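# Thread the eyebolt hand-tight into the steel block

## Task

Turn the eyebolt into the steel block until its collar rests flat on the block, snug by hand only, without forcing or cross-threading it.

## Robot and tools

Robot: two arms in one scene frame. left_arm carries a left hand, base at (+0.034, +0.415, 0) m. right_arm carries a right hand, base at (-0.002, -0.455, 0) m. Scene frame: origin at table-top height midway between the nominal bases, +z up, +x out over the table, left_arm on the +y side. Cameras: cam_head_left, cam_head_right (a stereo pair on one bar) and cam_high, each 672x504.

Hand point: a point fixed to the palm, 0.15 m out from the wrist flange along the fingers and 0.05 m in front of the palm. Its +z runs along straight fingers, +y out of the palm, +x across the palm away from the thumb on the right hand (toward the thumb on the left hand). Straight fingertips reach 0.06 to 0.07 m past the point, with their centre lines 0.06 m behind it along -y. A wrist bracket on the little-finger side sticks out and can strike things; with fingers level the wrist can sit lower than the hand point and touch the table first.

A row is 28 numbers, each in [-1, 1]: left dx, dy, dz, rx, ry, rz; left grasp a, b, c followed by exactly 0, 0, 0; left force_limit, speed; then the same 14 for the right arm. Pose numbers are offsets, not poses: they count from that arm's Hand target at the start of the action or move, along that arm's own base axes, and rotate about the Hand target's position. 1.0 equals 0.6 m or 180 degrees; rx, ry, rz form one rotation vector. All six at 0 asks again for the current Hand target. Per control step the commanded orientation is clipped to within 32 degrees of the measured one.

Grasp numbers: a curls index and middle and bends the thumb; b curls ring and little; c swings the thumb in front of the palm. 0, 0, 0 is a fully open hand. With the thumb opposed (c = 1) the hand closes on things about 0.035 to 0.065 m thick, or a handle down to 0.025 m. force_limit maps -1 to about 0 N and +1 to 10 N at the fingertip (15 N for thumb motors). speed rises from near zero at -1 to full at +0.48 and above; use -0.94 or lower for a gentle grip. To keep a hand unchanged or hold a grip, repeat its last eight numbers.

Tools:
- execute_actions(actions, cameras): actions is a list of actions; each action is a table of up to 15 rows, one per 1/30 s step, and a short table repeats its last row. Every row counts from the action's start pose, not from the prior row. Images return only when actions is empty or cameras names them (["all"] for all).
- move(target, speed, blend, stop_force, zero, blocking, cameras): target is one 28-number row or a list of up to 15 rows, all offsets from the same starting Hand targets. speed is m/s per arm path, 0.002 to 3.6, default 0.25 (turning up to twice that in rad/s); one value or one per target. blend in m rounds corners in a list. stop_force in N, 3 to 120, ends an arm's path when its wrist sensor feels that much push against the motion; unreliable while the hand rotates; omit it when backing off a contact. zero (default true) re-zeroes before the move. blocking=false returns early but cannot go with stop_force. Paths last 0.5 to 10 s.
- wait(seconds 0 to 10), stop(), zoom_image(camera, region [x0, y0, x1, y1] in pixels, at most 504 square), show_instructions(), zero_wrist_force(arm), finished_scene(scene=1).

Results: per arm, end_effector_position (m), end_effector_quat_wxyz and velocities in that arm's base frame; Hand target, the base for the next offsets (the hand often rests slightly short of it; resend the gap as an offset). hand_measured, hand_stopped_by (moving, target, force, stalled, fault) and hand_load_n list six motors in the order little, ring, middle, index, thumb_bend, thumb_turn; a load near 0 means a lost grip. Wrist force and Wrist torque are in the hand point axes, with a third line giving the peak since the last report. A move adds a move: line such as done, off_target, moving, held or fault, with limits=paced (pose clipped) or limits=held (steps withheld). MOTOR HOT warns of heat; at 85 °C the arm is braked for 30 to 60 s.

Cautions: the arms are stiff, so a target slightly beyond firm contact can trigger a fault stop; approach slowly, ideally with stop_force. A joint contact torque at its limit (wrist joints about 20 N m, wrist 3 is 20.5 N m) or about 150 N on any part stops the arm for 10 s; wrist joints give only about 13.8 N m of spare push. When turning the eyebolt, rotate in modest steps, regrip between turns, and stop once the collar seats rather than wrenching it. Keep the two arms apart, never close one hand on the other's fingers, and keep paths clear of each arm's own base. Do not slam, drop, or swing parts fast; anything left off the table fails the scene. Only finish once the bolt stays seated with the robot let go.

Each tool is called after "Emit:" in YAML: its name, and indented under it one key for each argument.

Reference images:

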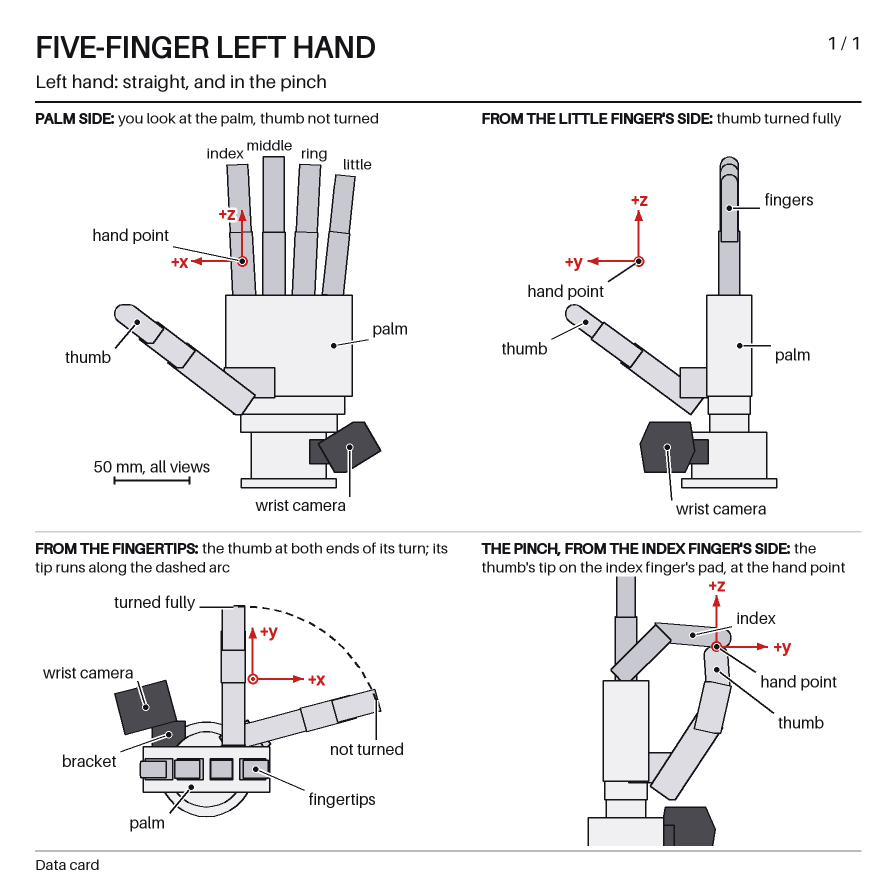

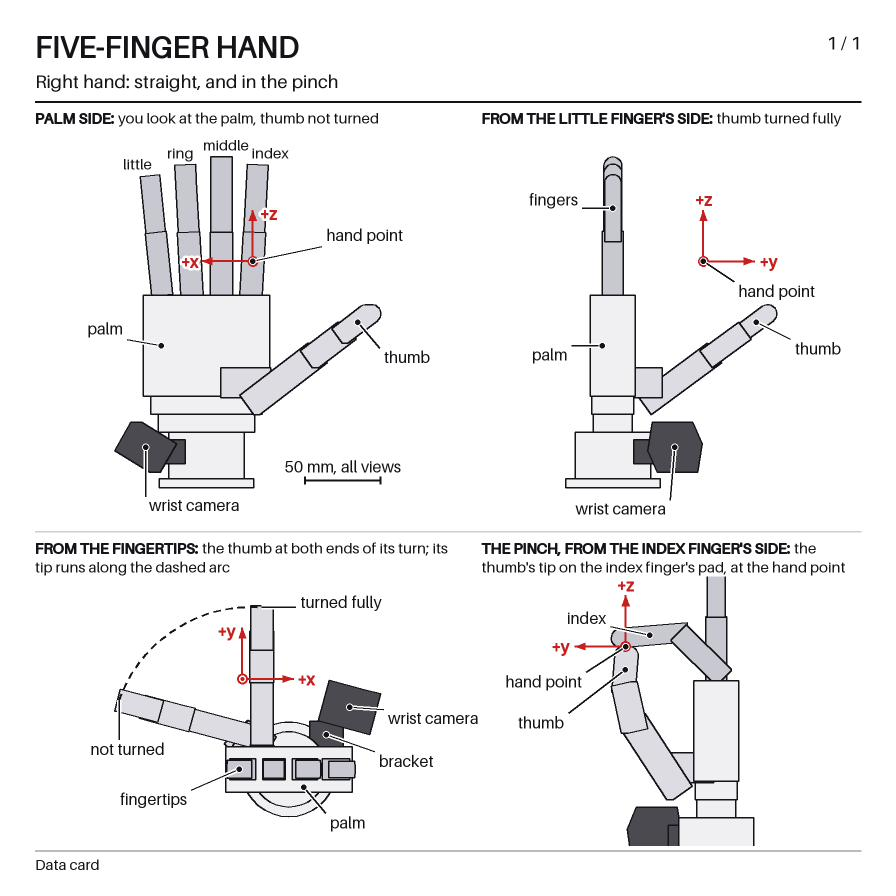

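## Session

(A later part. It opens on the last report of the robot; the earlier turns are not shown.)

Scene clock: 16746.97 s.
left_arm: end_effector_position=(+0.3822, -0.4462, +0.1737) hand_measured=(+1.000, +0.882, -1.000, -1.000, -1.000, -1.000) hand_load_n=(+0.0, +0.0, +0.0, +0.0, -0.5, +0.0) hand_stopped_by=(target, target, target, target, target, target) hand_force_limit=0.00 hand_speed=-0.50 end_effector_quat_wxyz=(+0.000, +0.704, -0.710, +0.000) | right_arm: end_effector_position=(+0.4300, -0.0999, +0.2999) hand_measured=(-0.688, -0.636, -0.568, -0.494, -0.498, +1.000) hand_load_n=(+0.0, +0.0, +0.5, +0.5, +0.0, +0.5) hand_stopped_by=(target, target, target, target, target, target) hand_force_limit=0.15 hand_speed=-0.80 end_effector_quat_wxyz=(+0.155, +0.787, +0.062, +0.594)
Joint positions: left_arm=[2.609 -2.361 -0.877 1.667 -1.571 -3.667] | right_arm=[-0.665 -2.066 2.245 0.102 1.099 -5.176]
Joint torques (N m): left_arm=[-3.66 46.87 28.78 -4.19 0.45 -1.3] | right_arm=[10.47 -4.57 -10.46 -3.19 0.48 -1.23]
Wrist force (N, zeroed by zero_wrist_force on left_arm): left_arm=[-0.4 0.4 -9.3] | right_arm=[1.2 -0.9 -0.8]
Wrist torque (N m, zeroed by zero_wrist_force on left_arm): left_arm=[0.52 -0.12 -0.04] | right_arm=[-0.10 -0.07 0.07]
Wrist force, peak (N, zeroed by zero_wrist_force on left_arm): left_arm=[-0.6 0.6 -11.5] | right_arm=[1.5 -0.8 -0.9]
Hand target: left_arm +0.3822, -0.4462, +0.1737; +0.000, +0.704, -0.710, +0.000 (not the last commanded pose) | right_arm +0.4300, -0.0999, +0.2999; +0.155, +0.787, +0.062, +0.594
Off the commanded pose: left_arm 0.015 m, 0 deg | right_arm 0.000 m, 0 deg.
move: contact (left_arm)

Emit:
move:
  target: [0, 0, 0.0105, 0,0,0, -0.125,1,0,0,0,0,0.0,-0.5, 0,0,0,0,0,0, 0.27,0.17,1,0,0,0,0.15,-0.8]
  speed: 0.02
  cameras: ["all"]

Emit:
zoom_image:
  camera: "cam_head_right"
  region: [350, 380, 410, 440]

Emit:
zoom_image:
  camera: "cam_high"
  region: [315, 190, 375, 250]

Emit:
zoom_image:
  camera: "cam_head_left"
  region: [360, 380, 420, 440]

Scene clock: 16755.93 s.
left_arm: end_effector_position=(+0.3822, -0.4462, +0.1802) hand_measured=(+1.000, +0.882, -1.000, -1.000, -1.000, -1.000) hand_load_n=(+0.0, +0.0, +0.0, +0.0, +0.0, +0.0) hand_stopped_by=(target, target, target, target, target, target) hand_force_limit=0.00 hand_speed=-0.50 end_effector_quat_wxyz=(+0.000, +0.704, -0.710, +0.000) | right_arm: end_effector_position=(+0.4300, -0.0999, +0.2999) hand_measured=(-0.688, -0.636, -0.568, -0.494, -0.498, +1.000) hand_load_n=(+0.0, +0.0, +0.0, +0.0, +0.0, +0.5) hand_stopped_by=(target, target, target, target, target, target) hand_force_limit=0.15 hand_speed=-0.80 end_effector_quat_wxyz=(+0.155, +0.787, +0.062, +0.594)
Joint positions: left_arm=[2.609 -2.359 -0.864 1.652 -1.571 -3.667] | right_arm=[-0.665 -2.066 2.245 0.102 1.099 -5.176]
Joint torques (N m): left_arm=[-3.87 55.65 14.59 -1.24 0.57 -1.11] | right_arm=[10.39 -4.84 -10.94 -3.12 0.63 -1.45]
Wrist force (N, zeroed by zero_wrist_force on left_arm): left_arm=[-0.1 -0.1 -1.0] | right_arm=[1.3 -0.7 -0.8]
Wrist torque (N m, zeroed by zero_wrist_force on left_arm): left_arm=[-0.01 0.04 0.00] | right_arm=[-0.08 -0.07 0.08]
Wrist force, peak (N, zeroed by zero_wrist_force on left_arm): left_arm=[-0.2 0.4 -9.4] | right_arm=[1.5 -0.9 -0.9]
Hand target: left_arm +0.3822, -0.4462, +0.1800; +0.000, +0.704, -0.710, +0.000 | right_arm +0.4300, -0.0999, +0.2999; +0.155, +0.787, +0.062, +0.594
Off the commanded pose: left_arm 0.000 m, 0 deg | right_arm 0.000 m, 0 deg.
move: done

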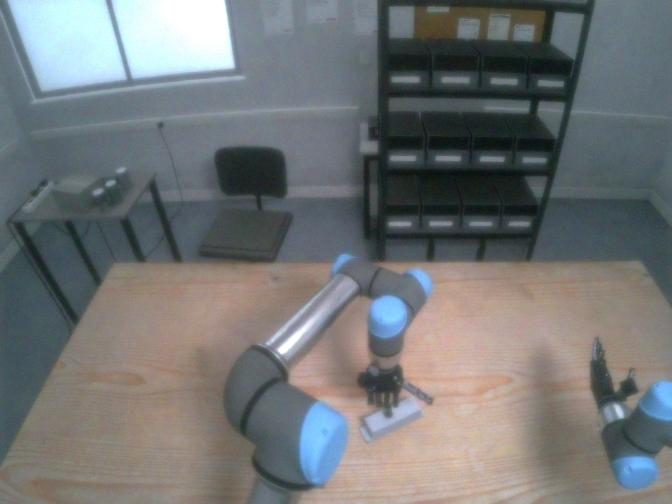

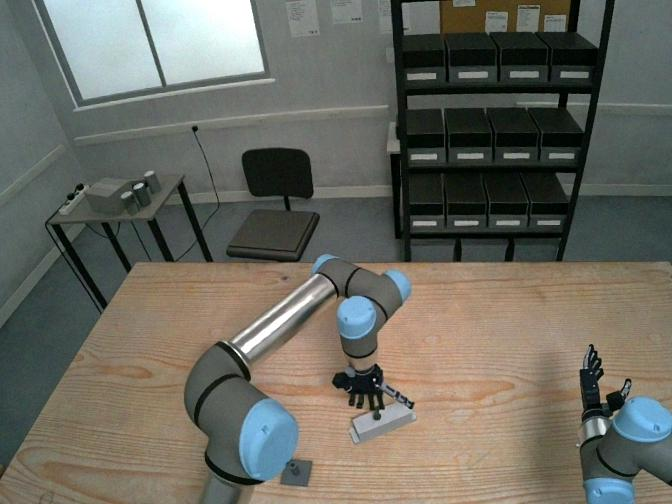

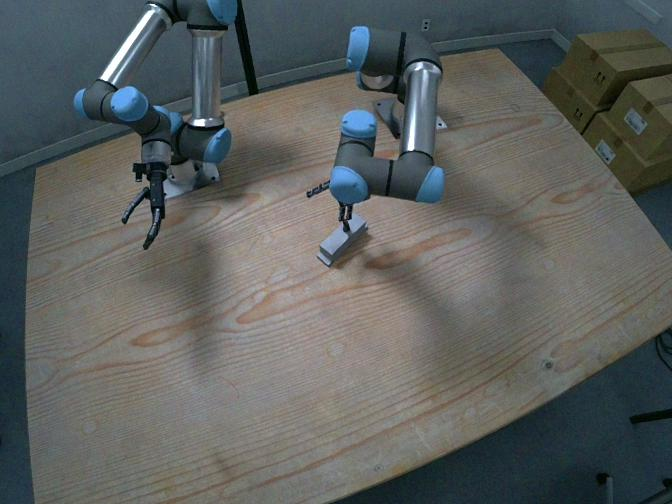

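Scaled by 8.400 from the camera's 672x504 image, which has a finer 960x720 frame.

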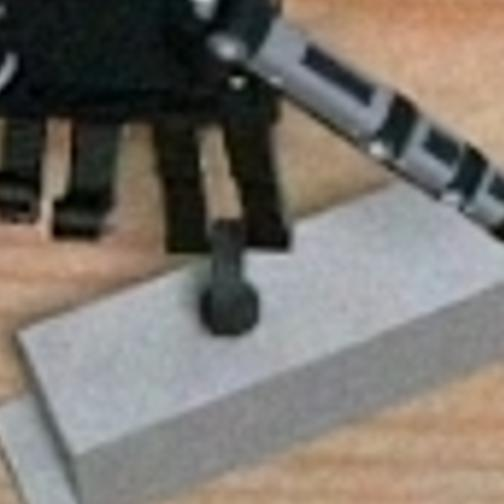

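Scaled by 8.400 from the camera's 672x504 image, which has a finer 960x720 frame.

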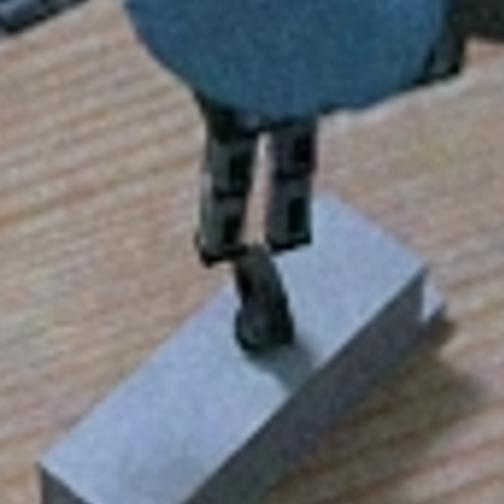

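Scaled by 8.400 from the camera's 672x504 image, which has a finer 960x720 frame.

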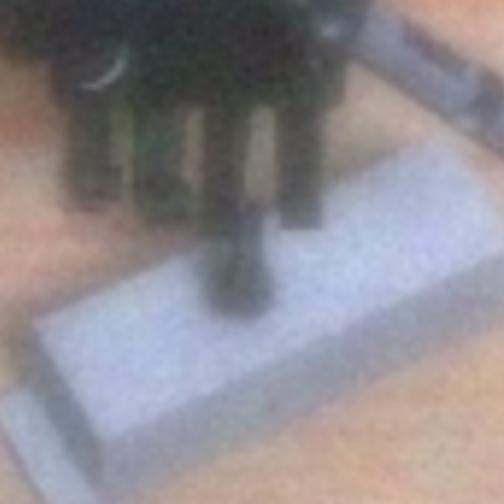

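Emit:
move:
  target: [0, 0.003, 0, 0,0,0, -0.125,1,0,0,0,0,0.0,-0.5, 0,0,0,0,0,0, 0.27,0.17,1,0,0,0,0.15,-0.8]
  speed: 0.02

Emit:
move:
  target: [0, 0, -0.045, 0,0,0, -0.125,1,0,0,0,0,0.0,-0.5, 0,0,0,0,0,0, 0.27,0.17,1,0,0,0,0.15,-0.8]
  speed: 0.008
  stop_force: 3
  cameras: ["all"]

Emit:
zoom_image:
  camera: "cam_head_right"
  region: [350, 380, 410, 440]

Emit:
zoom_image:
  camera: "cam_high"
  region: [315, 190, 375, 250]

Scene clock: 16784.23 s.
left_arm: end_effector_position=(+0.3822, -0.4444, +0.1800) hand_measured=(+1.000, +0.882, -1.000, -1.000, -1.000, -1.000) hand_load_n=(+0.0, +0.0, +0.0, +0.0, +0.0, +0.0) hand_stopped_by=(target, target, target, target, target, target) hand_force_limit=0.00 hand_speed=-0.50 end_effector_quat_wxyz=(+0.000, +0.704, -0.710, +0.000) | right_arm: end_effector_position=(+0.4300, -0.0999, +0.2999) hand_measured=(-0.688, -0.636, -0.568, -0.494, -0.498, +1.000) hand_load_n=(+0.0, +0.0, +0.0, +0.0, +0.0, +0.5) hand_stopped_by=(target, target, target, target, target, target) hand_force_limit=0.15 hand_speed=-0.80 end_effector_quat_wxyz=(+0.155, +0.787, +0.062, +0.594)
Joint positions: left_arm=[2.611 -2.355 -0.871 1.655 -1.571 -3.664] | right_arm=[-0.665 -2.066 2.245 0.102 1.099 -5.176]
Joint torques (N m): left_arm=[4.24 54.88 15.61 0.07 0.16 0.8] | right_arm=[9.98 -4.8 -10.29 -3.13 0.5 -1.31]
Wrist force (N, zeroed by zero_wrist_force on left_arm): left_arm=[0.1 0.2 -0.9] | right_arm=[1.3 -0.6 -0.7]
Wrist torque (N m, zeroed by zero_wrist_force on left_arm): left_arm=[0.03 0.01 0.00] | right_arm=[-0.05 -0.09 0.08]
Wrist force, peak (N, zeroed by zero_wrist_force on left_arm): left_arm=[0.1 0.3 -1.2] | right_arm=[1.4 -0.9 -0.9]
Hand target: left_arm +0.3822, -0.4444, +0.1800; +0.000, +0.704, -0.710, +0.000 | right_arm +0.4300, -0.0999, +0.2999; +0.155, +0.787, +0.062, +0.594
Off the commanded pose: left_arm 0.000 m, 0 deg | right_arm 0.000 m, 0 deg.
move: done

Scene clock: 16785.93 s.
left_arm: end_effector_position=(+0.3822, -0.4444, +0.1737) hand_measured=(+1.000, +0.882, -1.000, -1.000, -1.000, -1.000) hand_load_n=(+0.0, +0.0, +0.0, +0.0, +0.0, +0.0) hand_stopped_by=(target, target, target, target, target, target) hand_force_limit=0.00 hand_speed=-0.50 end_effector_quat_wxyz=(+0.000, +0.704, -0.710, +0.000) | right_arm: end_effector_position=(+0.4300, -0.0999, +0.2999) hand_measured=(-0.688, -0.636, -0.568, -0.494, -0.498, +1.000) hand_load_n=(+0.0, +0.0, +0.0, +0.0, +0.0, +0.0) hand_stopped_by=(target, target, target, target, target, target) hand_force_limit=0.15 hand_speed=-0.80 end_effector_quat_wxyz=(+0.155, +0.787, +0.062, +0.594)
Joint positions: left_arm=[2.611 -2.357 -0.884 1.67 -1.571 -3.664] | right_arm=[-0.665 -2.066 2.245 0.102 1.099 -5.176]
Joint torques (N m): left_arm=[-4.03 50.03 30.46 -4.52 0.25 -1.09] | right_arm=[10.37 -3.92 -10.39 -3.03 0.63 -1.32]
Wrist force (N, zeroed by zero_wrist_force on left_arm): left_arm=[-0.2 0.5 -5.1] | right_arm=[1.4 -0.7 -0.9]
Wrist torque (N m, zeroed by zero_wrist_force on left_arm): left_arm=[0.30 -0.07 -0.02] | right_arm=[-0.07 -0.09 0.09]
Wrist force, peak (N, zeroed by zero_wrist_force on left_arm): left_arm=[0.0 0.5 -7.5] | right_arm=[1.5 -0.8 -0.8]
Hand target: left_arm +0.3822, -0.4444, +0.1737; +0.000, +0.704, -0.710, +0.000 (not the last commanded pose) | right_arm +0.4300, -0.0999, +0.2999; +0.155, +0.787, +0.062, +0.594
Off the commanded pose: left_arm 0.021 m, 0 deg | right_arm 0.000 m, 0 deg.
move: contact (left_arm)

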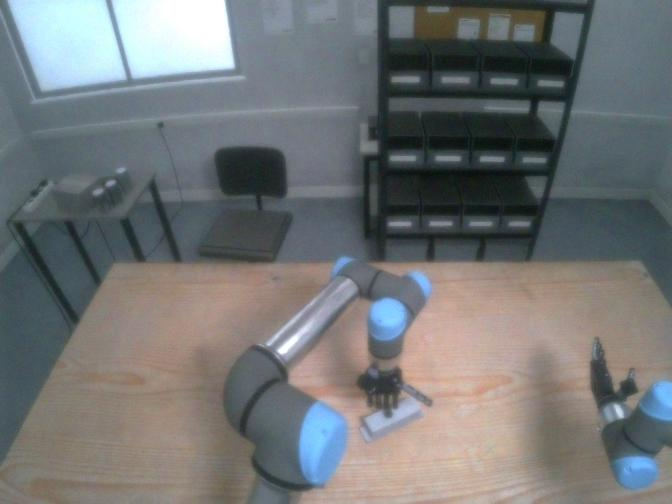

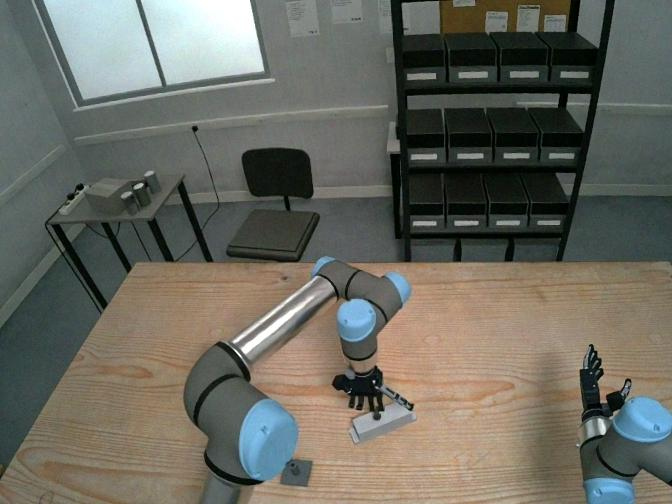

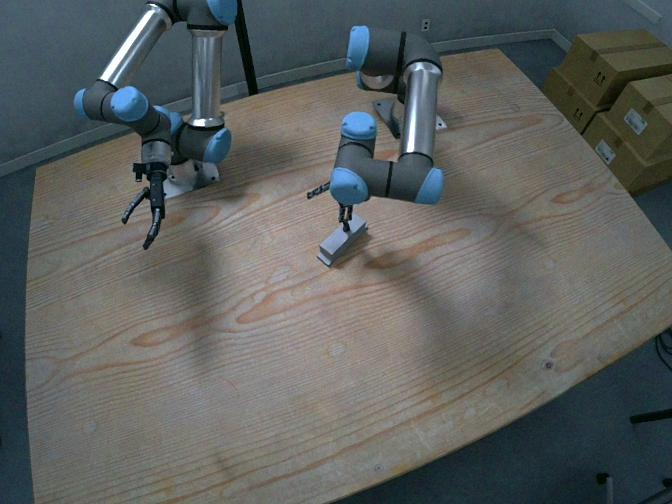

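Scaled by 8.400 from the camera's 672x504 image, which has a finer 960x720 frame.

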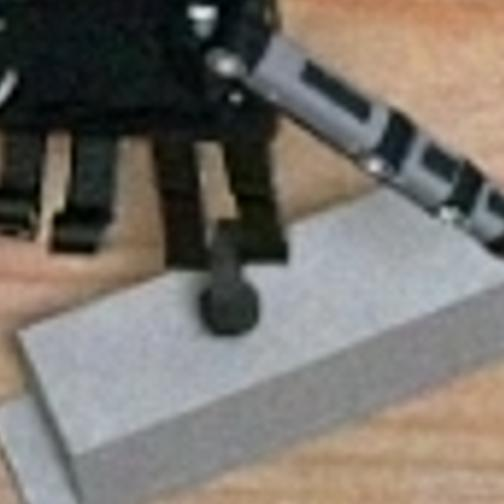

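Scaled by 8.400 from the camera's 672x504 image, which has a finer 960x720 frame.

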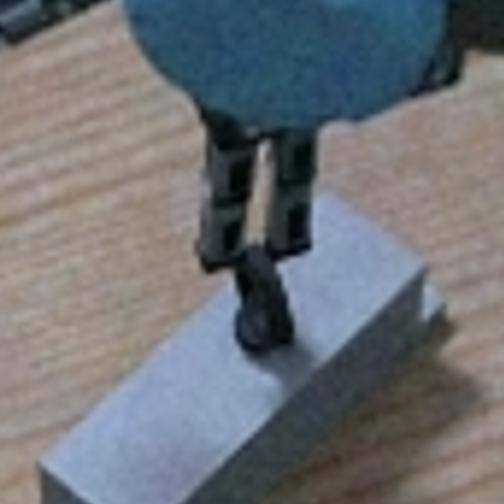

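Emit:
zoom_image:
  camera: "cam_head_right"
  region: [362, 395, 392, 425]

Emit:
zoom_image:
  camera: "cam_high"
  region: [330, 205, 360, 235]

Emit:
zoom_image:
  camera: "cam_head_left"
  region: [372, 392, 402, 422]

Scaled by 16.800 from the camera's 672x504 image, which has a finer 960x720 frame.

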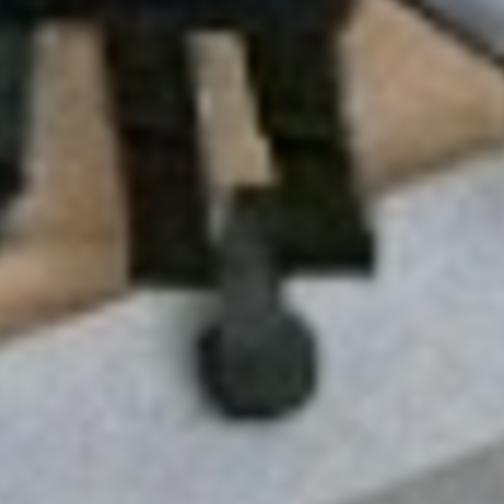

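Scaled by 16.800 from the camera's 672x504 image, which has a finer 960x720 frame.

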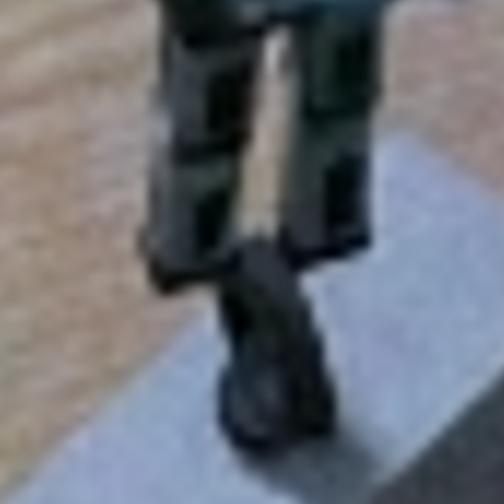

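Scaled by 16.800 from the camera's 672x504 image, which has a finer 960x720 frame.

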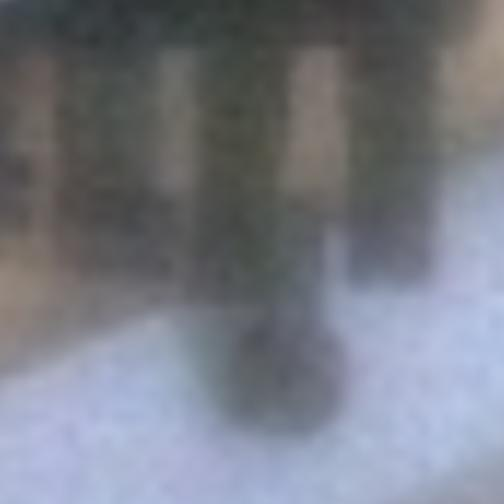

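Emit:
move:
  target:
    - [0, 0, 0.005, 0,0,0, -0.125,1,0,0,0,0,0.0,-0.5, 0,0,0,0,0,0, 0.27,0.17,1,0,0,0,0.15,-0.8]
    - [0.0035, 0.0042, 0.005, 0,0,0, -0.125,1,0,0,0,0,0.0,-0.5, 0,0,0,0,0,0, 0.27,0.17,1,0,0,0,0.15,-0.8]
  speed: 0.02

Emit:
move:
  target: [0, 0, -0.045, 0,0,0, -0.125,1,0,0,0,0,0.0,-0.5, 0,0,0,0,0,0, 0.27,0.17,1,0,0,0,0.15,-0.8]
  speed: 0.006
  stop_force: 3

Scene clock: 16902.50 s.
left_arm: end_effector_position=(+0.3844, -0.4418, +0.1768) hand_measured=(+1.000, +0.882, -1.000, -1.000, -1.000, -1.000) hand_load_n=(+0.0, +0.0, +0.0, +0.0, -0.5, +0.0) hand_stopped_by=(target, target, target, target, target, target) hand_force_limit=0.00 hand_speed=-0.50 end_effector_quat_wxyz=(+0.000, +0.704, -0.710, +0.000) | right_arm: end_effector_position=(+0.4300, -0.0999, +0.2999) hand_measured=(-0.688, -0.636, -0.568, -0.494, -0.498, +1.000) hand_load_n=(+0.0, +0.0, +0.0, +0.0, +0.0, +0.5) hand_stopped_by=(target, target, target, target, target, target) hand_force_limit=0.15 hand_speed=-0.80 end_effector_quat_wxyz=(+0.155, +0.787, +0.062, +0.594)
Joint positions: left_arm=[2.617 -2.355 -0.879 1.663 -1.571 -3.658] | right_arm=[-0.665 -2.066 2.245 0.102 1.099 -5.176]
Joint torques (N m): left_arm=[-8.38 58.29 8.48 0.57 0.11 -0.84] | right_arm=[10.83 -4.07 -10.42 -2.87 0.59 -1.33]
Wrist force (N, zeroed by zero_wrist_force on left_arm): left_arm=[-0.1 0.0 -0.7] | right_arm=[1.2 -0.8 -0.6]
Wrist torque (N m, zeroed by zero_wrist_force on left_arm): left_arm=[-0.02 0.05 -0.14] | right_arm=[-0.09 -0.07 0.07]
Wrist force, peak (N, zeroed by zero_wrist_force on left_arm): left_arm=[-0.2 0.5 -5.6] | right_arm=[1.5 -0.9 -0.8]
Hand target: left_arm +0.3843, -0.4419, +0.1767; +0.000, +0.704, -0.710, +0.000 | right_arm +0.4300, -0.0999, +0.2999; +0.155, +0.787, +0.062, +0.594
Off the commanded pose: left_arm 0.000 m, 0 deg | right_arm 0.000 m, 0 deg.
move: done

Scene clock: 16907.63 s.
left_arm: end_effector_position=(+0.3843, -0.4419, +0.1497) hand_measured=(+1.000, +0.882, -1.000, -1.000, -1.000, -1.000) hand_load_n=(+0.0, +0.0, +0.0, +0.0, +0.0, +0.0) hand_stopped_by=(target, target, target, target, target, target) hand_force_limit=0.00 hand_speed=-0.50 end_effector_quat_wxyz=(+0.000, +0.704, -0.710, +0.000) | right_arm: end_effector_position=(+0.4300, -0.0999, +0.2999) hand_measured=(-0.688, -0.636, -0.568, -0.494, -0.498, +1.000) hand_load_n=(+0.0, +0.0, +0.0, +0.0, +0.0, +0.5) hand_stopped_by=(target, target, target, target, target, target) hand_force_limit=0.15 hand_speed=-0.80 end_effector_quat_wxyz=(+0.155, +0.787, +0.062, +0.594)
Joint positions: left_arm=[2.617 -2.365 -0.931 1.725 -1.571 -3.659] | right_arm=[-0.665 -2.066 2.245 0.102 1.099 -5.176]
Joint torques (N m): left_arm=[-7.99 38.95 27.36 -4.97 -0.73 -1.22] | right_arm=[10.32 -4.78 -9.98 -3.04 0.59 -1.33]
Wrist force (N, zeroed by zero_wrist_force on left_arm): left_arm=[0.2 0.3 -0.8] | right_arm=[1.1 -0.7 -0.7]
Wrist torque (N m, zeroed by zero_wrist_force on left_arm): left_arm=[0.03 0.00 -0.13] | right_arm=[-0.07 -0.06 0.07]
Wrist force, peak (N, zeroed by zero_wrist_force on left_arm): left_arm=[0.0 0.0 -1.3] | right_arm=[1.4 -1.0 -0.7]
Hand target: left_arm +0.3843, -0.4419, +0.1497; +0.000, +0.704, -0.710, +0.000 | right_arm +0.4300, -0.0999, +0.2999; +0.155, +0.787, +0.062, +0.594
Off the commanded pose: left_arm 0.000 m, 0 deg | right_arm 0.000 m, 0 deg.
move: done

Emit:
move:
  target: [0, 0, -0.025, 0,0,0, -0.125,1,0,0,0,0,0.0,-0.5, 0,0,0,0,0,0, 0.27,0.17,1,0,0,0,0.15,-0.8]
  speed: 0.004
  stop_force: 3

Scene clock: 16918.93 s.
left_arm: end_effector_position=(+0.3843, -0.4419, +0.1399) hand_measured=(+1.000, +0.882, -1.000, -1.000, -1.000, -1.000) hand_load_n=(+0.0, +0.0, +0.0, +0.0, +0.0, +0.0) hand_stopped_by=(target, target, target, target, target, target) hand_force_limit=0.00 hand_speed=-0.50 end_effector_quat_wxyz=(+0.000, +0.704, -0.710, +0.000) | right_arm: end_effector_position=(+0.4300, -0.0999, +0.2999) hand_measured=(-0.688, -0.636, -0.568, -0.494, -0.498, +1.000) hand_load_n=(+0.0, +0.0, +0.0, +0.0, +0.0, +0.5) hand_stopped_by=(target, target, target, target, target, target) hand_force_limit=0.15 hand_speed=-0.80 end_effector_quat_wxyz=(+0.155, +0.787, +0.062, +0.594)
Joint positions: left_arm=[2.617 -2.37 -0.948 1.747 -1.571 -3.659] | right_arm=[-0.665 -2.066 2.245 0.102 1.099 -5.176]
Joint torques (N m): left_arm=[-5.95 48.54 29.02 -5.81 -1.08 -1.15] | right_arm=[10.58 -4.92 -11.08 -2.9 0.48 -1.3]
Wrist force (N, zeroed by zero_wrist_force on left_arm): left_arm=[3.8 -0.8 -4.8] | right_arm=[1.3 -0.8 -0.8]
Wrist torque (N m, zeroed by zero_wrist_force on left_arm): left_arm=[0.23 0.11 0.10] | right_arm=[-0.09 -0.08 0.07]
Wrist force, peak (N, zeroed by zero_wrist_force on left_arm): left_arm=[3.7 -0.2 -5.4] | right_arm=[1.5 -0.8 -0.8]
Hand target: left_arm +0.3843, -0.4419, +0.1399; +0.000, +0.704, -0.710, +0.000 (not the last commanded pose) | right_arm +0.4300, -0.0999, +0.2999; +0.155, +0.787, +0.062, +0.594
Off the commanded pose: left_arm 0.005 m, 0 deg | right_arm 0.000 m, 0 deg.
move: contact (left_arm)

Emit:
move:
  target:
    - [0.0007,0.0343,0.0015,0,0,-0.1111,-0.125,1,0,0,0,0,0.0,-0.5,0,0,0,0,0,0,0.27,0.17,1,0,0,0,0.15,-0.8]
    - [0.0127,0.0665,0.0015,0,0,-0.2222,-0.125,1,0,0,0,0,0.0,-0.5,0,0,0,0,0,0,0.27,0.17,1,0,0,0,0.15,-0.8]
    - [0.0357,0.0922,0.0015,0,0,-0.3333,-0.125,1,0,0,0,0,0.0,-0.5,0,0,0,0,0,0,0.27,0.17,1,0,0,0,0.15,-0.8]
    - [0.067,0.108,0.0015,0,0,-0.4444,-0.125,1,0,0,0,0,0.0,-0.5,0,0,0,0,0,0,0.27,0.17,1,0,0,0,0.15,-0.8]
    - [0.1017,0.1122,0.0015,0,0,-0.5556,-0.125,1,0,0,0,0,0.0,-0.5,0,0,0,0,0,0,0.27,0.17,1,0,0,0,0.15,-0.8]
    - [0.1358,0.1042,0.0015,0,0,-0.6667,-0.125,1,0,0,0,0,0.0,-0.5,0,0,0,0,0,0,0.27,0.17,1,0,0,0,0.15,-0.8]
    - [0.1652,0.085,0.0015,0,0,-0.7778,-0.125,1,0,0,0,0,0.0,-0.5,0,0,0,0,0,0,0.27,0.17,1,0,0,0,0.15,-0.8]
    - [0.1862,0.057,0.0015,0,0,-0.8889,-0.125,1,0,0,0,0,0.0,-0.5,0,0,0,0,0,0,0.27,0.17,1,0,0,0,0.15,-0.8]
    - [0.1963,0.0235,0.0015,0,0,-1.0,-0.125,1,0,0,0,0,0.0,-0.5,0,0,0,0,0,0,0.27,0.17,1,0,0,0,0.15,-0.8]
  speed: 0.22
  blend: 0.004

Scene clock: 16959.83 s.
left_arm: end_effector_position=(+0.5020, -0.4278, +0.1408) hand_measured=(+1.000, +0.882, -1.000, -1.000, -1.000, -1.000) hand_load_n=(+0.0, +0.0, +0.0, +0.0, +0.0, +0.0) hand_stopped_by=(target, target, target, target, target, target) hand_force_limit=0.00 hand_speed=-0.50 end_effector_quat_wxyz=(+0.000, +0.710, +0.704, +0.000) | right_arm: end_effector_position=(+0.4300, -0.0999, +0.2999) hand_measured=(-0.688, -0.636, -0.568, -0.494, -0.498, +1.000) hand_load_n=(+0.0, +0.0, +0.0, +0.0, +0.0, +0.5) hand_stopped_by=(target, target, target, target, target, target) hand_force_limit=0.15 hand_speed=-0.80 end_effector_quat_wxyz=(+0.155, +0.787, +0.062, +0.594)
Joint positions: left_arm=[2.549 -2.465 -0.772 1.667 -1.571 -0.585] | right_arm=[-0.665 -2.066 2.245 0.102 1.099 -5.176]
Joint torques (N m): left_arm=[8.16 48.74 27.44 -2.15 0.7 1.45] | right_arm=[10.17 -4.07 -10.54 -2.89 0.67 -1.28]
Wrist force (N, zeroed by zero_wrist_force on left_arm): left_arm=[-0.2 -0.2 -1.4] | right_arm=[1.3 -0.6 -0.8]
Wrist torque (N m, zeroed by zero_wrist_force on left_arm): left_arm=[0.01 -0.12 -0.14] | right_arm=[-0.06 -0.08 0.08]
Wrist force, peak (N, zeroed by zero_wrist_force on left_arm): left_arm=[-9.1 2.9 -3.5] | right_arm=[1.4 -0.9 -0.9]
Hand target: left_arm +0.5021, -0.4278, +0.1408; +0.000, +0.710, +0.704, +0.000 | right_arm +0.4300, -0.0999, +0.2999; +0.155, +0.787, +0.062, +0.594
Off the commanded pose: left_arm 0.000 m, 0 deg | right_arm 0.000 m, 0 deg.
move: done

Emit:
move:
  target:
    - [-0.0007,-0.035,0,0,0,-0.1111,-0.125,1,0,0,0,0,0.0,-0.5,0,0,0,0,0,0,0.27,0.17,1,0,0,0,0.15,-0.8]
    - [-0.0127,-0.0672,0,0,0,-0.2222,-0.125,1,0,0,0,0,0.0,-0.5,0,0,0,0,0,0,0.27,0.17,1,0,0,0,0.15,-0.8]
    - [-0.0355,-0.0927,0,0,0,-0.3333,-0.125,1,0,0,0,0,0.0,-0.5,0,0,0,0,0,0,0.27,0.17,1,0,0,0,0.15,-0.8]
    - [-0.0667,-0.1085,0,0,0,-0.4444,-0.125,1,0,0,0,0,0.0,-0.5,0,0,0,0,0,0,0.27,0.17,1,0,0,0,0.15,-0.8]
    - [-0.1013,-0.1127,0,0,0,-0.5556,-0.125,1,0,0,0,0,0.0,-0.5,0,0,0,0,0,0,0.27,0.17,1,0,0,0,0.15,-0.8]
    - [-0.1355,-0.1047,0,0,0,-0.6667,-0.125,1,0,0,0,0,0.0,-0.5,0,0,0,0,0,0,0.27,0.17,1,0,0,0,0.15,-0.8]
    - [-0.1648,-0.0855,0,0,0,-0.7778,-0.125,1,0,0,0,0,0.0,-0.5,0,0,0,0,0,0,0.27,0.17,1,0,0,0,0.15,-0.8]
    - [-0.1858,-0.0575,0,0,0,-0.8889,-0.125,1,0,0,0,0,0.0,-0.5,0,0,0,0,0,0,0.27,0.17,1,0,0,0,0.15,-0.8]
    - [-0.196,-0.024,0,0,0,-1.0,-0.125,1,0,0,0,0,0.0,-0.5,0,0,0,0,0,0,0.27,0.17,1,0,0,0,0.15,-0.8]
  speed: 0.22
  blend: 0.004

Scene clock: 17003.57 s.
left_arm: end_effector_position=(+0.3846, -0.4422, +0.1408) hand_measured=(+1.000, +0.882, -1.000, -1.000, -1.000, -1.000) hand_load_n=(+0.0, +0.0, +0.0, +0.0, +0.0, +0.0) hand_stopped_by=(target, target, target, target, target, target) hand_force_limit=0.00 hand_speed=-0.50 end_effector_quat_wxyz=(+0.000, +0.704, -0.710, +0.000) end_effector_velocity=(-0.001, +0.001, +0.000) end_effector_angular_velocity=(+0.000, +0.003, -0.004) | right_arm: end_effector_position=(+0.4300, -0.0999, +0.2999) hand_measured=(-0.688, -0.636, -0.568, -0.494, -0.498, +1.000) hand_load_n=(+0.0, +0.0, +0.0, +0.0, +0.0, +0.5) hand_stopped_by=(target, target, target, target, target, target) hand_force_limit=0.15 hand_speed=-0.80 end_effector_quat_wxyz=(+0.155, +0.787, +0.062, +0.594)
Joint positions: left_arm=[2.617 -2.371 -0.944 1.744 -1.571 2.624] | right_arm=[-0.665 -2.066 2.245 0.102 1.099 -5.176]
Joint velocities: left_arm=[0.001 0 -0.003 0 0.001 0.005] | right_arm=[within noise]
Joint torques (N m): left_arm=[5.57 47.66 8.99 -2.85 0.85 1.36] | right_arm=[9.9 -4.68 -10.43 -3.02 0.57 -1.3]
Wrist force (N, zeroed by zero_wrist_force on left_arm): left_arm=[0.3 -0.2 -0.6] | right_arm=[1.2 -0.8 -0.7]
Wrist torque (N m, zeroed by zero_wrist_force on left_arm): left_arm=[-0.02 0.03 -0.11] | right_arm=[-0.10 -0.07 0.07]
Wrist force, peak (N, zeroed by zero_wrist_force on left_arm): left_arm=[7.0 6.5 0.8] | right_arm=[1.5 -1.0 -0.8]
Hand target: left_arm +0.3845, -0.4422, +0.1408; +0.000, +0.704, -0.710, +0.000 | right_arm +0.4300, -0.0999, +0.2999; +0.155, +0.787, +0.062, +0.594
Off the commanded pose: left_arm 0.000 m, 0 deg | right_arm 0.000 m, 0 deg.
move: done

Emit:
move:
  target:
    - [0.002,0.035,0,0,0,-0.1111,-0.125,1,0,0,0,0,0.0,-0.5,0,0,0,0,0,0,0.27,0.17,1,0,0,0,0.15,-0.8]
    - [0.0153,0.0672,0,0,0,-0.2222,-0.125,1,0,0,0,0,0.0,-0.5,0,0,0,0,0,0,0.27,0.17,1,0,0,0,0.15,-0.8]
    - [0.038,0.0927,0,0,0,-0.3333,-0.125,1,0,0,0,0,0.0,-0.5,0,0,0,0,0,0,0.27,0.17,1,0,0,0,0.15,-0.8]
    - [0.068,0.1085,0,0,0,-0.4444,-0.125,1,0,0,0,0,0.0,-0.5,0,0,0,0,0,0,0.27,0.17,1,0,0,0,0.15,-0.8]
    - [0.1015,0.1127,0,0,0,-0.5556,-0.125,1,0,0,0,0,0.0,-0.5,0,0,0,0,0,0,0.27,0.17,1,0,0,0,0.15,-0.8]
    - [0.1355,0.1047,0,0,0,-0.6667,-0.125,1,0,0,0,0,0.0,-0.5,0,0,0,0,0,0,0.27,0.17,1,0,0,0,0.15,-0.8]
    - [0.1648,0.0855,0,0,0,-0.7778,-0.125,1,0,0,0,0,0.0,-0.5,0,0,0,0,0,0,0.27,0.17,1,0,0,0,0.15,-0.8]
    - [0.1858,0.0575,0,0,0,-0.8889,-0.125,1,0,0,0,0,0.0,-0.5,0,0,0,0,0,0,0.27,0.17,1,0,0,0,0.15,-0.8]
    - [0.1965,0.017,0,0,0,0.9778,-0.125,1,0,0,0,0,0.0,-0.5,0,0,0,0,0,0,0.27,0.17,1,0,0,0,0.15,-0.8]
    - [0.196,0.024,0,0,0,1.0,-0.125,1,0,0,0,0,0.0,-0.5,0,0,0,0,0,0,0.27,0.17,1,0,0,0,0.15,-0.8]
    - [0.196,0.024,0.0825,0,0,1.0,-0.125,1,0,0,0,0,0.0,-0.5,0,0,0,0,0,0,0.27,0.17,1,0,0,0,0.15,-0.8]
  speed: [0.25,0.25,0.25,0.25,0.25,0.25,0.25,0.25,0.25,0.1,0.06]
  blend: [0.004,0.004,0.004,0.004,0.004,0.004,0.004,0.004,0,0,0]
  cameras: ["all"]

Emit:
zoom_image:
  camera: "cam_head_right"
  region: [350, 380, 410, 440]

Emit:
zoom_image:
  camera: "cam_high"
  region: [315, 190, 375, 250]

Scene clock: 17053.20 s.
left_arm: end_effector_position=(+0.5021, -0.4278, +0.1904) hand_measured=(+1.000, +0.882, -1.000, -1.000, -1.000, -1.000) hand_load_n=(+0.5, +0.0, +0.0, -0.5, +0.0, +0.0) hand_stopped_by=(target, target, target, target, target, target) hand_force_limit=0.00 hand_speed=-0.50 end_effector_quat_wxyz=(+0.000, +0.710, +0.704, +0.000) | right_arm: end_effector_position=(+0.4300, -0.0999, +0.2999) hand_measured=(-0.688, -0.636, -0.568, -0.494, -0.498, +1.000) hand_load_n=(+0.0, +0.0, +0.0, +0.0, +0.0, +0.0) hand_stopped_by=(target, target, target, target, target, target) hand_force_limit=0.15 hand_speed=-0.80 end_effector_quat_wxyz=(+0.155, +0.787, +0.062, +0.594)
Joint positions: left_arm=[2.549 -2.459 -0.657 1.545 -1.571 5.698] | right_arm=[-0.665 -2.066 2.245 0.102 1.099 -5.176]
Joint torques (N m): left_arm=[-6.1 32.92 7.57 0.45 -1.2 -1.24] | right_arm=[10.91 -4.52 -10.84 -2.97 0.61 -1.23]
Wrist force (N, zeroed by zero_wrist_force on left_arm): left_arm=[0.4 0.0 -1.6] | right_arm=[1.3 -0.7 -0.8]
Wrist torque (N m, zeroed by zero_wrist_force on left_arm): left_arm=[0.05 -0.12 0.03] | right_arm=[-0.07 -0.08 0.08]
Wrist force, peak (N, zeroed by zero_wrist_force on left_arm): left_arm=[8.6 2.6 -1.2] | right_arm=[1.5 -0.7 -1.0]
Hand target: left_arm +0.5021, -0.4278, +0.1903; +0.000, +0.710, +0.704, +0.000 | right_arm +0.4300, -0.0999, +0.2999; +0.155, +0.787, +0.062, +0.594
Off the commanded pose: left_arm 0.000 m, 0 deg | right_arm 0.000 m, 0 deg.
move: done

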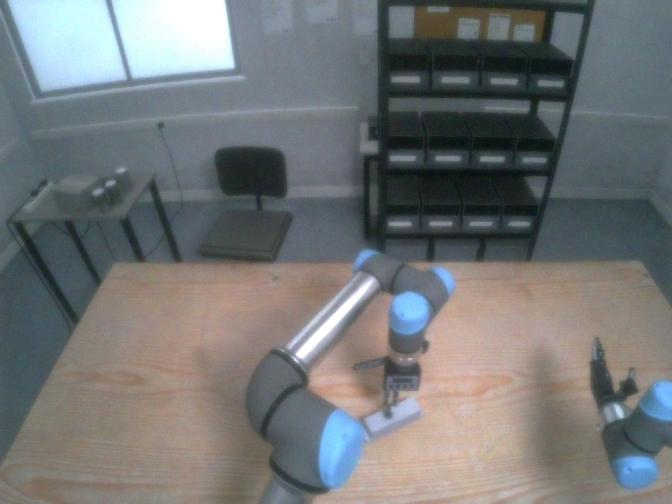

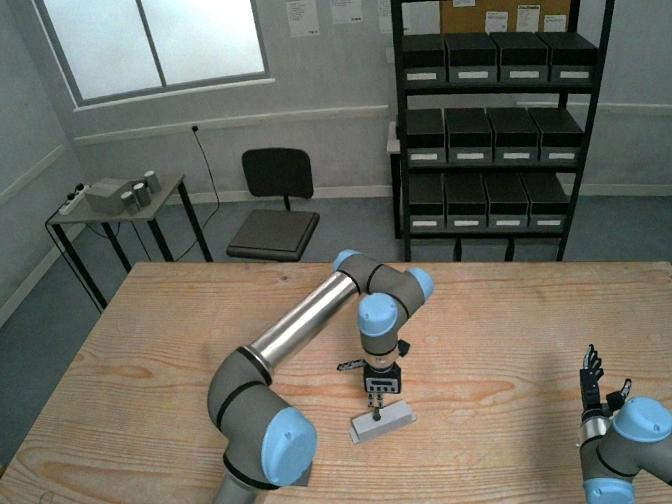

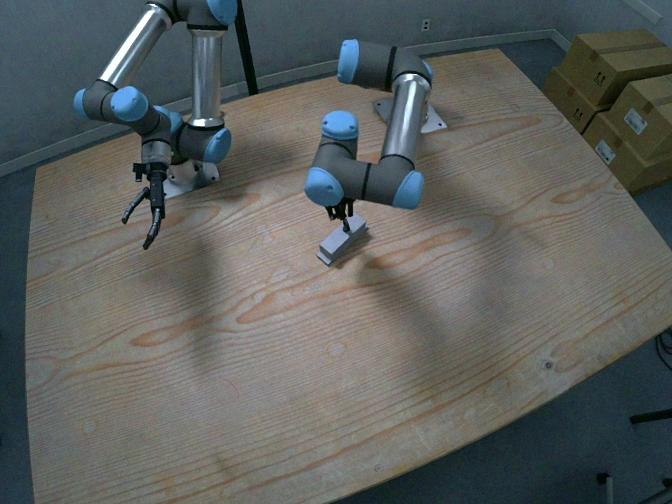

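Scaled by 8.400 from the camera's 672x504 image, which has a finer 960x720 frame.

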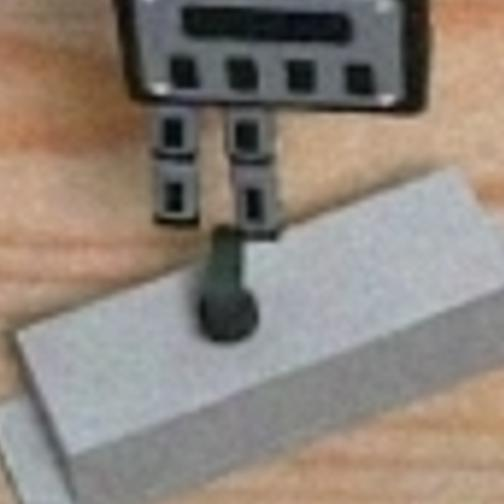

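Scaled by 8.400 from the camera's 672x504 image, which has a finer 960x720 frame.

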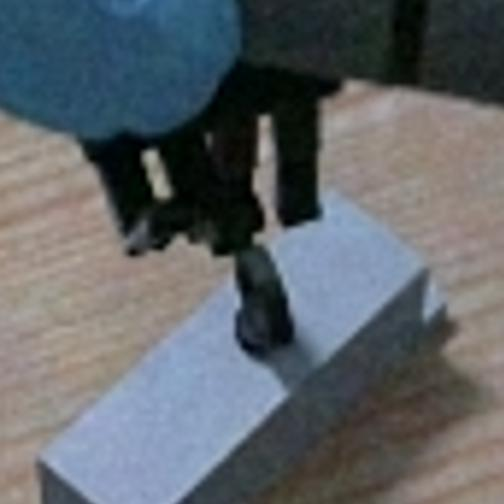

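Emit:
move:
  target:
    - [-0.1122,0.0882,0,0,0,0.5,-0.125,1,0,0,0,0,0.0,-0.5,0,0,0,0,0,0,0.27,0.17,1,0,0,0,0.15,-0.8]
    - [-0.2003,-0.024,0,0,0,1.0,-0.125,1,0,0,0,0,0.0,-0.5,0,0,0,0,0,0,0.27,0.17,1,0,0,0,0.15,-0.8]
    - [-0.0882,-0.1122,0,0,0,-0.5,-0.125,1,0,0,0,0,0.0,-0.5,0,0,0,0,0,0,0.27,0.17,1,0,0,0,0.15,-0.8]
    - [0,0,0,0,0,0,-0.125,1,0,0,0,0,0.0,-0.5,0,0,0,0,0,0,0.27,0.17,1,0,0,0,0.15,-0.8]
    - [-0.1122,0.0882,0,0,0,0.5,-0.125,1,0,0,0,0,0.0,-0.5,0,0,0,0,0,0,0.27,0.17,1,0,0,0,0.15,-0.8]
    - [-0.1967,-0.0235,0,0,0,1.0,-0.125,1,0,0,0,0,0.0,-0.5,0,0,0,0,0,0,0.27,0.17,1,0,0,0,0.15,-0.8]
  speed: 0.8
  blend: 0.02

Emit:
move:
  target: [0, 0, -0.075, 0,0,0, -0.125,1,0,0,0,0,0.0,-0.5, 0,0,0,0,0,0, 0.27,0.17,1,0,0,0,0.15,-0.8]
  speed: 0.008
  stop_force: 3

Scene clock: 17078.57 s.
left_arm: end_effector_position=(+0.3840, -0.4419, +0.1904) hand_measured=(+1.000, +0.882, -1.000, -1.000, -1.000, -1.000) hand_load_n=(+0.0, +0.0, +0.0, +0.0, +0.0, +0.0) hand_stopped_by=(target, target, target, target, target, target) hand_force_limit=0.00 hand_speed=-0.50 end_effector_quat_wxyz=(+0.000, +0.704, -0.710, +0.000) end_effector_velocity=(+0.000, -0.001, +0.000) end_effector_angular_velocity=(-0.001, +0.001, +0.005) | right_arm: end_effector_position=(+0.4300, -0.0999, +0.2999) hand_measured=(-0.688, -0.636, -0.568, -0.494, -0.498, +1.000) hand_load_n=(+0.0, +0.0, +0.0, +0.0, -0.5, +0.5) hand_stopped_by=(target, target, target, target, target, target) hand_force_limit=0.15 hand_speed=-0.80 end_effector_quat_wxyz=(+0.155, +0.787, +0.062, +0.594)
Joint positions: left_arm=[2.617 -2.351 -0.851 1.632 -1.571 -3.659] | right_arm=[-0.665 -2.066 2.245 0.102 1.099 -5.176]
Joint velocities: left_arm=[-0.001 0 0.001 -0.001 0.001 -0.005] | right_arm=[within noise]
Joint torques (N m): left_arm=[5.2 32.07 29.32 -5.2 -0.4 -1.17] | right_arm=[10.04 -4.96 -10.3 -3.09 0.67 -1.34]
Wrist force (N, zeroed by zero_wrist_force on left_arm): left_arm=[0.2 0.1 -0.9] | right_arm=[1.2 -0.8 -0.8]
Wrist torque (N m, zeroed by zero_wrist_force on left_arm): left_arm=[0.02 -0.01 0.01] | right_arm=[-0.08 -0.07 0.07]
Wrist force, peak (N, zeroed by zero_wrist_force on left_arm): left_arm=[1.1 2.2 -1.1] | right_arm=[1.5 -0.9 -0.9]
Hand target: left_arm +0.3841, -0.4419, +0.1903; +0.000, +0.704, -0.710, +0.000 | right_arm +0.4300, -0.0999, +0.2999; +0.155, +0.787, +0.062, +0.594
Off the commanded pose: left_arm 0.000 m, 0 deg | right_arm 0.000 m, 0 deg.
move: done

Scene clock: 17084.80 s.
left_arm: end_effector_position=(+0.3841, -0.4419, +0.1452) hand_measured=(+1.000, +0.882, -1.000, -1.000, -1.000, -1.000) hand_load_n=(+0.0, +0.0, +0.0, +0.0, +0.0, +0.0) hand_stopped_by=(target, target, target, target, target, target) hand_force_limit=0.00 hand_speed=-0.50 end_effector_quat_wxyz=(+0.000, +0.704, -0.710, +0.000) | right_arm: end_effector_position=(+0.4300, -0.0999, +0.2999) hand_measured=(-0.688, -0.636, -0.568, -0.494, -0.498, +1.000) hand_load_n=(+0.5, +0.0, +0.0, +0.0, +0.0, +0.5) hand_stopped_by=(target, target, target, target, target, target) hand_force_limit=0.15 hand_speed=-0.80 end_effector_quat_wxyz=(+0.155, +0.787, +0.062, +0.594)
Joint positions: left_arm=[2.617 -2.367 -0.939 1.735 -1.571 -3.659] | right_arm=[-0.665 -2.066 2.245 0.102 1.099 -5.176]
Joint torques (N m): left_arm=[9.25 40.32 26.45 -5.52 -0.95 1.45] | right_arm=[10.01 -4.09 -10.79 -3.08 0.59 -1.37]
Wrist force (N, zeroed by zero_wrist_force on left_arm): left_arm=[3.2 -0.2 -2.0] | right_arm=[1.1 -0.8 -0.7]
Wrist torque (N m, zeroed by zero_wrist_force on left_arm): left_arm=[0.06 0.15 0.20] | right_arm=[-0.08 -0.05 0.07]
Wrist force, peak (N, zeroed by zero_wrist_force on left_arm): left_arm=[3.6 0.1 -2.1] | right_arm=[1.5 -0.9 -0.8]
Hand target: left_arm +0.3841, -0.4419, +0.1453; +0.000, +0.704, -0.710, +0.000 | right_arm +0.4300, -0.0999, +0.2999; +0.155, +0.787, +0.062, +0.594
Off the commanded pose: left_arm 0.000 m, 0 deg | right_arm 0.000 m, 0 deg.
move: done

Emit:
move:
  target:
    - [0, -0.0012, 0, 0,0,0, -0.125,1,0,0,0,0,0.0,-0.5, 0,0,0,0,0,0, 0.27,0.17,1,0,0,0,0.15,-0.8]
    - [0, -0.0012, -0.019, 0,0,0, -0.125,1,0,0,0,0,0.0,-0.5, 0,0,0,0,0,0, 0.27,0.17,1,0,0,0,0.15,-0.8]
  speed: 0.004
  stop_force: 3

Scene clock: 17096.60 s.
left_arm: end_effector_position=(+0.3841, -0.4426, +0.1374) hand_measured=(+1.000, +0.882, -1.000, -1.000, -1.000, -1.000) hand_load_n=(+0.0, +0.0, +0.0, +0.0, -0.5, +0.0) hand_stopped_by=(target, target, target, target, target, target) hand_force_limit=0.00 hand_speed=-0.50 end_effector_quat_wxyz=(+0.000, +0.704, -0.710, +0.000) | right_arm: end_effector_position=(+0.4300, -0.0999, +0.2999) hand_measured=(-0.688, -0.636, -0.568, -0.494, -0.498, +1.000) hand_load_n=(+0.0, +0.0, +0.5, +0.0, +0.0, +0.0) hand_stopped_by=(target, target, target, target, target, target) hand_force_limit=0.15 hand_speed=-0.80 end_effector_quat_wxyz=(+0.155, +0.787, +0.062, +0.594)
Joint positions: left_arm=[2.616 -2.372 -0.95 1.752 -1.571 -3.66] | right_arm=[-0.665 -2.066 2.245 0.102 1.099 -5.176]
Joint torques (N m): left_arm=[-8.11 46.29 28.07 -5.41 0.45 1.35] | right_arm=[9.97 -5.08 -10.42 -2.99 0.32 -1.13]
Wrist force (N, zeroed by zero_wrist_force on left_arm): left_arm=[3.8 -0.7 -6.4] | right_arm=[1.3 -0.6 -0.9]
Wrist torque (N m, zeroed by zero_wrist_force on left_arm): left_arm=[0.35 0.05 0.23] | right_arm=[-0.04 -0.07 0.08]
Wrist force, peak (N, zeroed by zero_wrist_force on left_arm): left_arm=[3.7 -0.2 -7.1] | right_arm=[1.6 -0.8 -0.7]
Hand target: left_arm +0.3841, -0.4426, +0.1374; +0.000, +0.704, -0.710, +0.000 (not the last commanded pose) | right_arm +0.4300, -0.0999, +0.2999; +0.155, +0.787, +0.062, +0.594
Off the commanded pose: left_arm 0.003 m, 0 deg | right_arm 0.000 m, 0 deg.
move: contact (left_arm); path passed 1 of 2 targets

Emit:
move:
  target:
    - [0.0023,0.0353,0.0017,0,0,-0.1111,-0.125,1,0,0,0,0,0.0,-0.5,0,0,0,0,0,0,0.27,0.17,1,0,0,0,0.15,-0.8]
    - [0.016,0.0675,0.0017,0,0,-0.2222,-0.125,1,0,0,0,0,0.0,-0.5,0,0,0,0,0,0,0.27,0.17,1,0,0,0,0.15,-0.8]
    - [0.0388,0.093,0.0017,0,0,-0.3333,-0.125,1,0,0,0,0,0.0,-0.5,0,0,0,0,0,0,0.27,0.17,1,0,0,0,0.15,-0.8]
    - [0.0687,0.1088,0.0017,0,0,-0.4444,-0.125,1,0,0,0,0,0.0,-0.5,0,0,0,0,0,0,0.27,0.17,1,0,0,0,0.15,-0.8]
    - [0.1022,0.113,0.0017,0,0,-0.5556,-0.125,1,0,0,0,0,0.0,-0.5,0,0,0,0,0,0,0.27,0.17,1,0,0,0,0.15,-0.8]
    - [0.1362,0.105,0.0017,0,0,-0.6667,-0.125,1,0,0,0,0,0.0,-0.5,0,0,0,0,0,0,0.27,0.17,1,0,0,0,0.15,-0.8]
    - [0.1655,0.0858,0.0017,0,0,-0.7778,-0.125,1,0,0,0,0,0.0,-0.5,0,0,0,0,0,0,0.27,0.17,1,0,0,0,0.15,-0.8]
    - [0.1865,0.0578,0.0017,0,0,-0.8889,-0.125,1,0,0,0,0,0.0,-0.5,0,0,0,0,0,0,0.27,0.17,1,0,0,0,0.15,-0.8]
    - [0.1967,0.0243,0.0017,0,0,-1.0,-0.125,1,0,0,0,0,0.0,-0.5,0,0,0,0,0,0,0.27,0.17,1,0,0,0,0.15,-0.8]
  speed: 0.22
  blend: 0.004

Scene clock: 17138.47 s.
left_arm: end_effector_position=(+0.5020, -0.4280, +0.1384) hand_measured=(+1.000, +0.882, -1.000, -1.000, -1.000, -1.000) hand_load_n=(+0.5, +0.0, +0.0, +0.0, +0.0, +0.0) hand_stopped_by=(target, target, target, target, target, target) hand_force_limit=0.00 hand_speed=-0.50 end_effector_quat_wxyz=(+0.000, +0.710, +0.704, +0.000) | right_arm: end_effector_position=(+0.4300, -0.0999, +0.2999) hand_measured=(-0.688, -0.636, -0.568, -0.494, -0.498, +1.000) hand_load_n=(+0.0, +0.0, +0.0, +0.0, +0.0, +0.0) hand_stopped_by=(target, target, target, target, target, target) hand_force_limit=0.15 hand_speed=-0.80 end_effector_quat_wxyz=(+0.155, +0.787, +0.062, +0.594)
Joint positions: left_arm=[2.549 -2.467 -0.775 1.671 -1.571 -0.585] | right_arm=[-0.665 -2.066 2.245 0.102 1.099 -5.176]
Joint torques (N m): left_arm=[8.43 50.77 28.68 -1.82 0.56 1.19] | right_arm=[9.64 -4.43 -10.81 -3.03 0.55 -1.3]
Wrist force (N, zeroed by zero_wrist_force on left_arm): left_arm=[0.4 0.0 -1.6] | right_arm=[1.2 -0.7 -0.6]
Wrist torque (N m, zeroed by zero_wrist_force on left_arm): left_arm=[0.04 -0.11 -0.10] | right_arm=[-0.07 -0.06 0.07]
Wrist force, peak (N, zeroed by zero_wrist_force on left_arm): left_arm=[3.9 -0.6 -6.7] | right_arm=[1.6 -0.8 -0.8]
Hand target: left_arm +0.5021, -0.4280, +0.1384; +0.000, +0.710, +0.704, +0.000 | right_arm +0.4300, -0.0999, +0.2999; +0.155, +0.787, +0.062, +0.594
Off the commanded pose: left_arm 0.000 m, 0 deg | right_arm 0.000 m, 0 deg.
move: done


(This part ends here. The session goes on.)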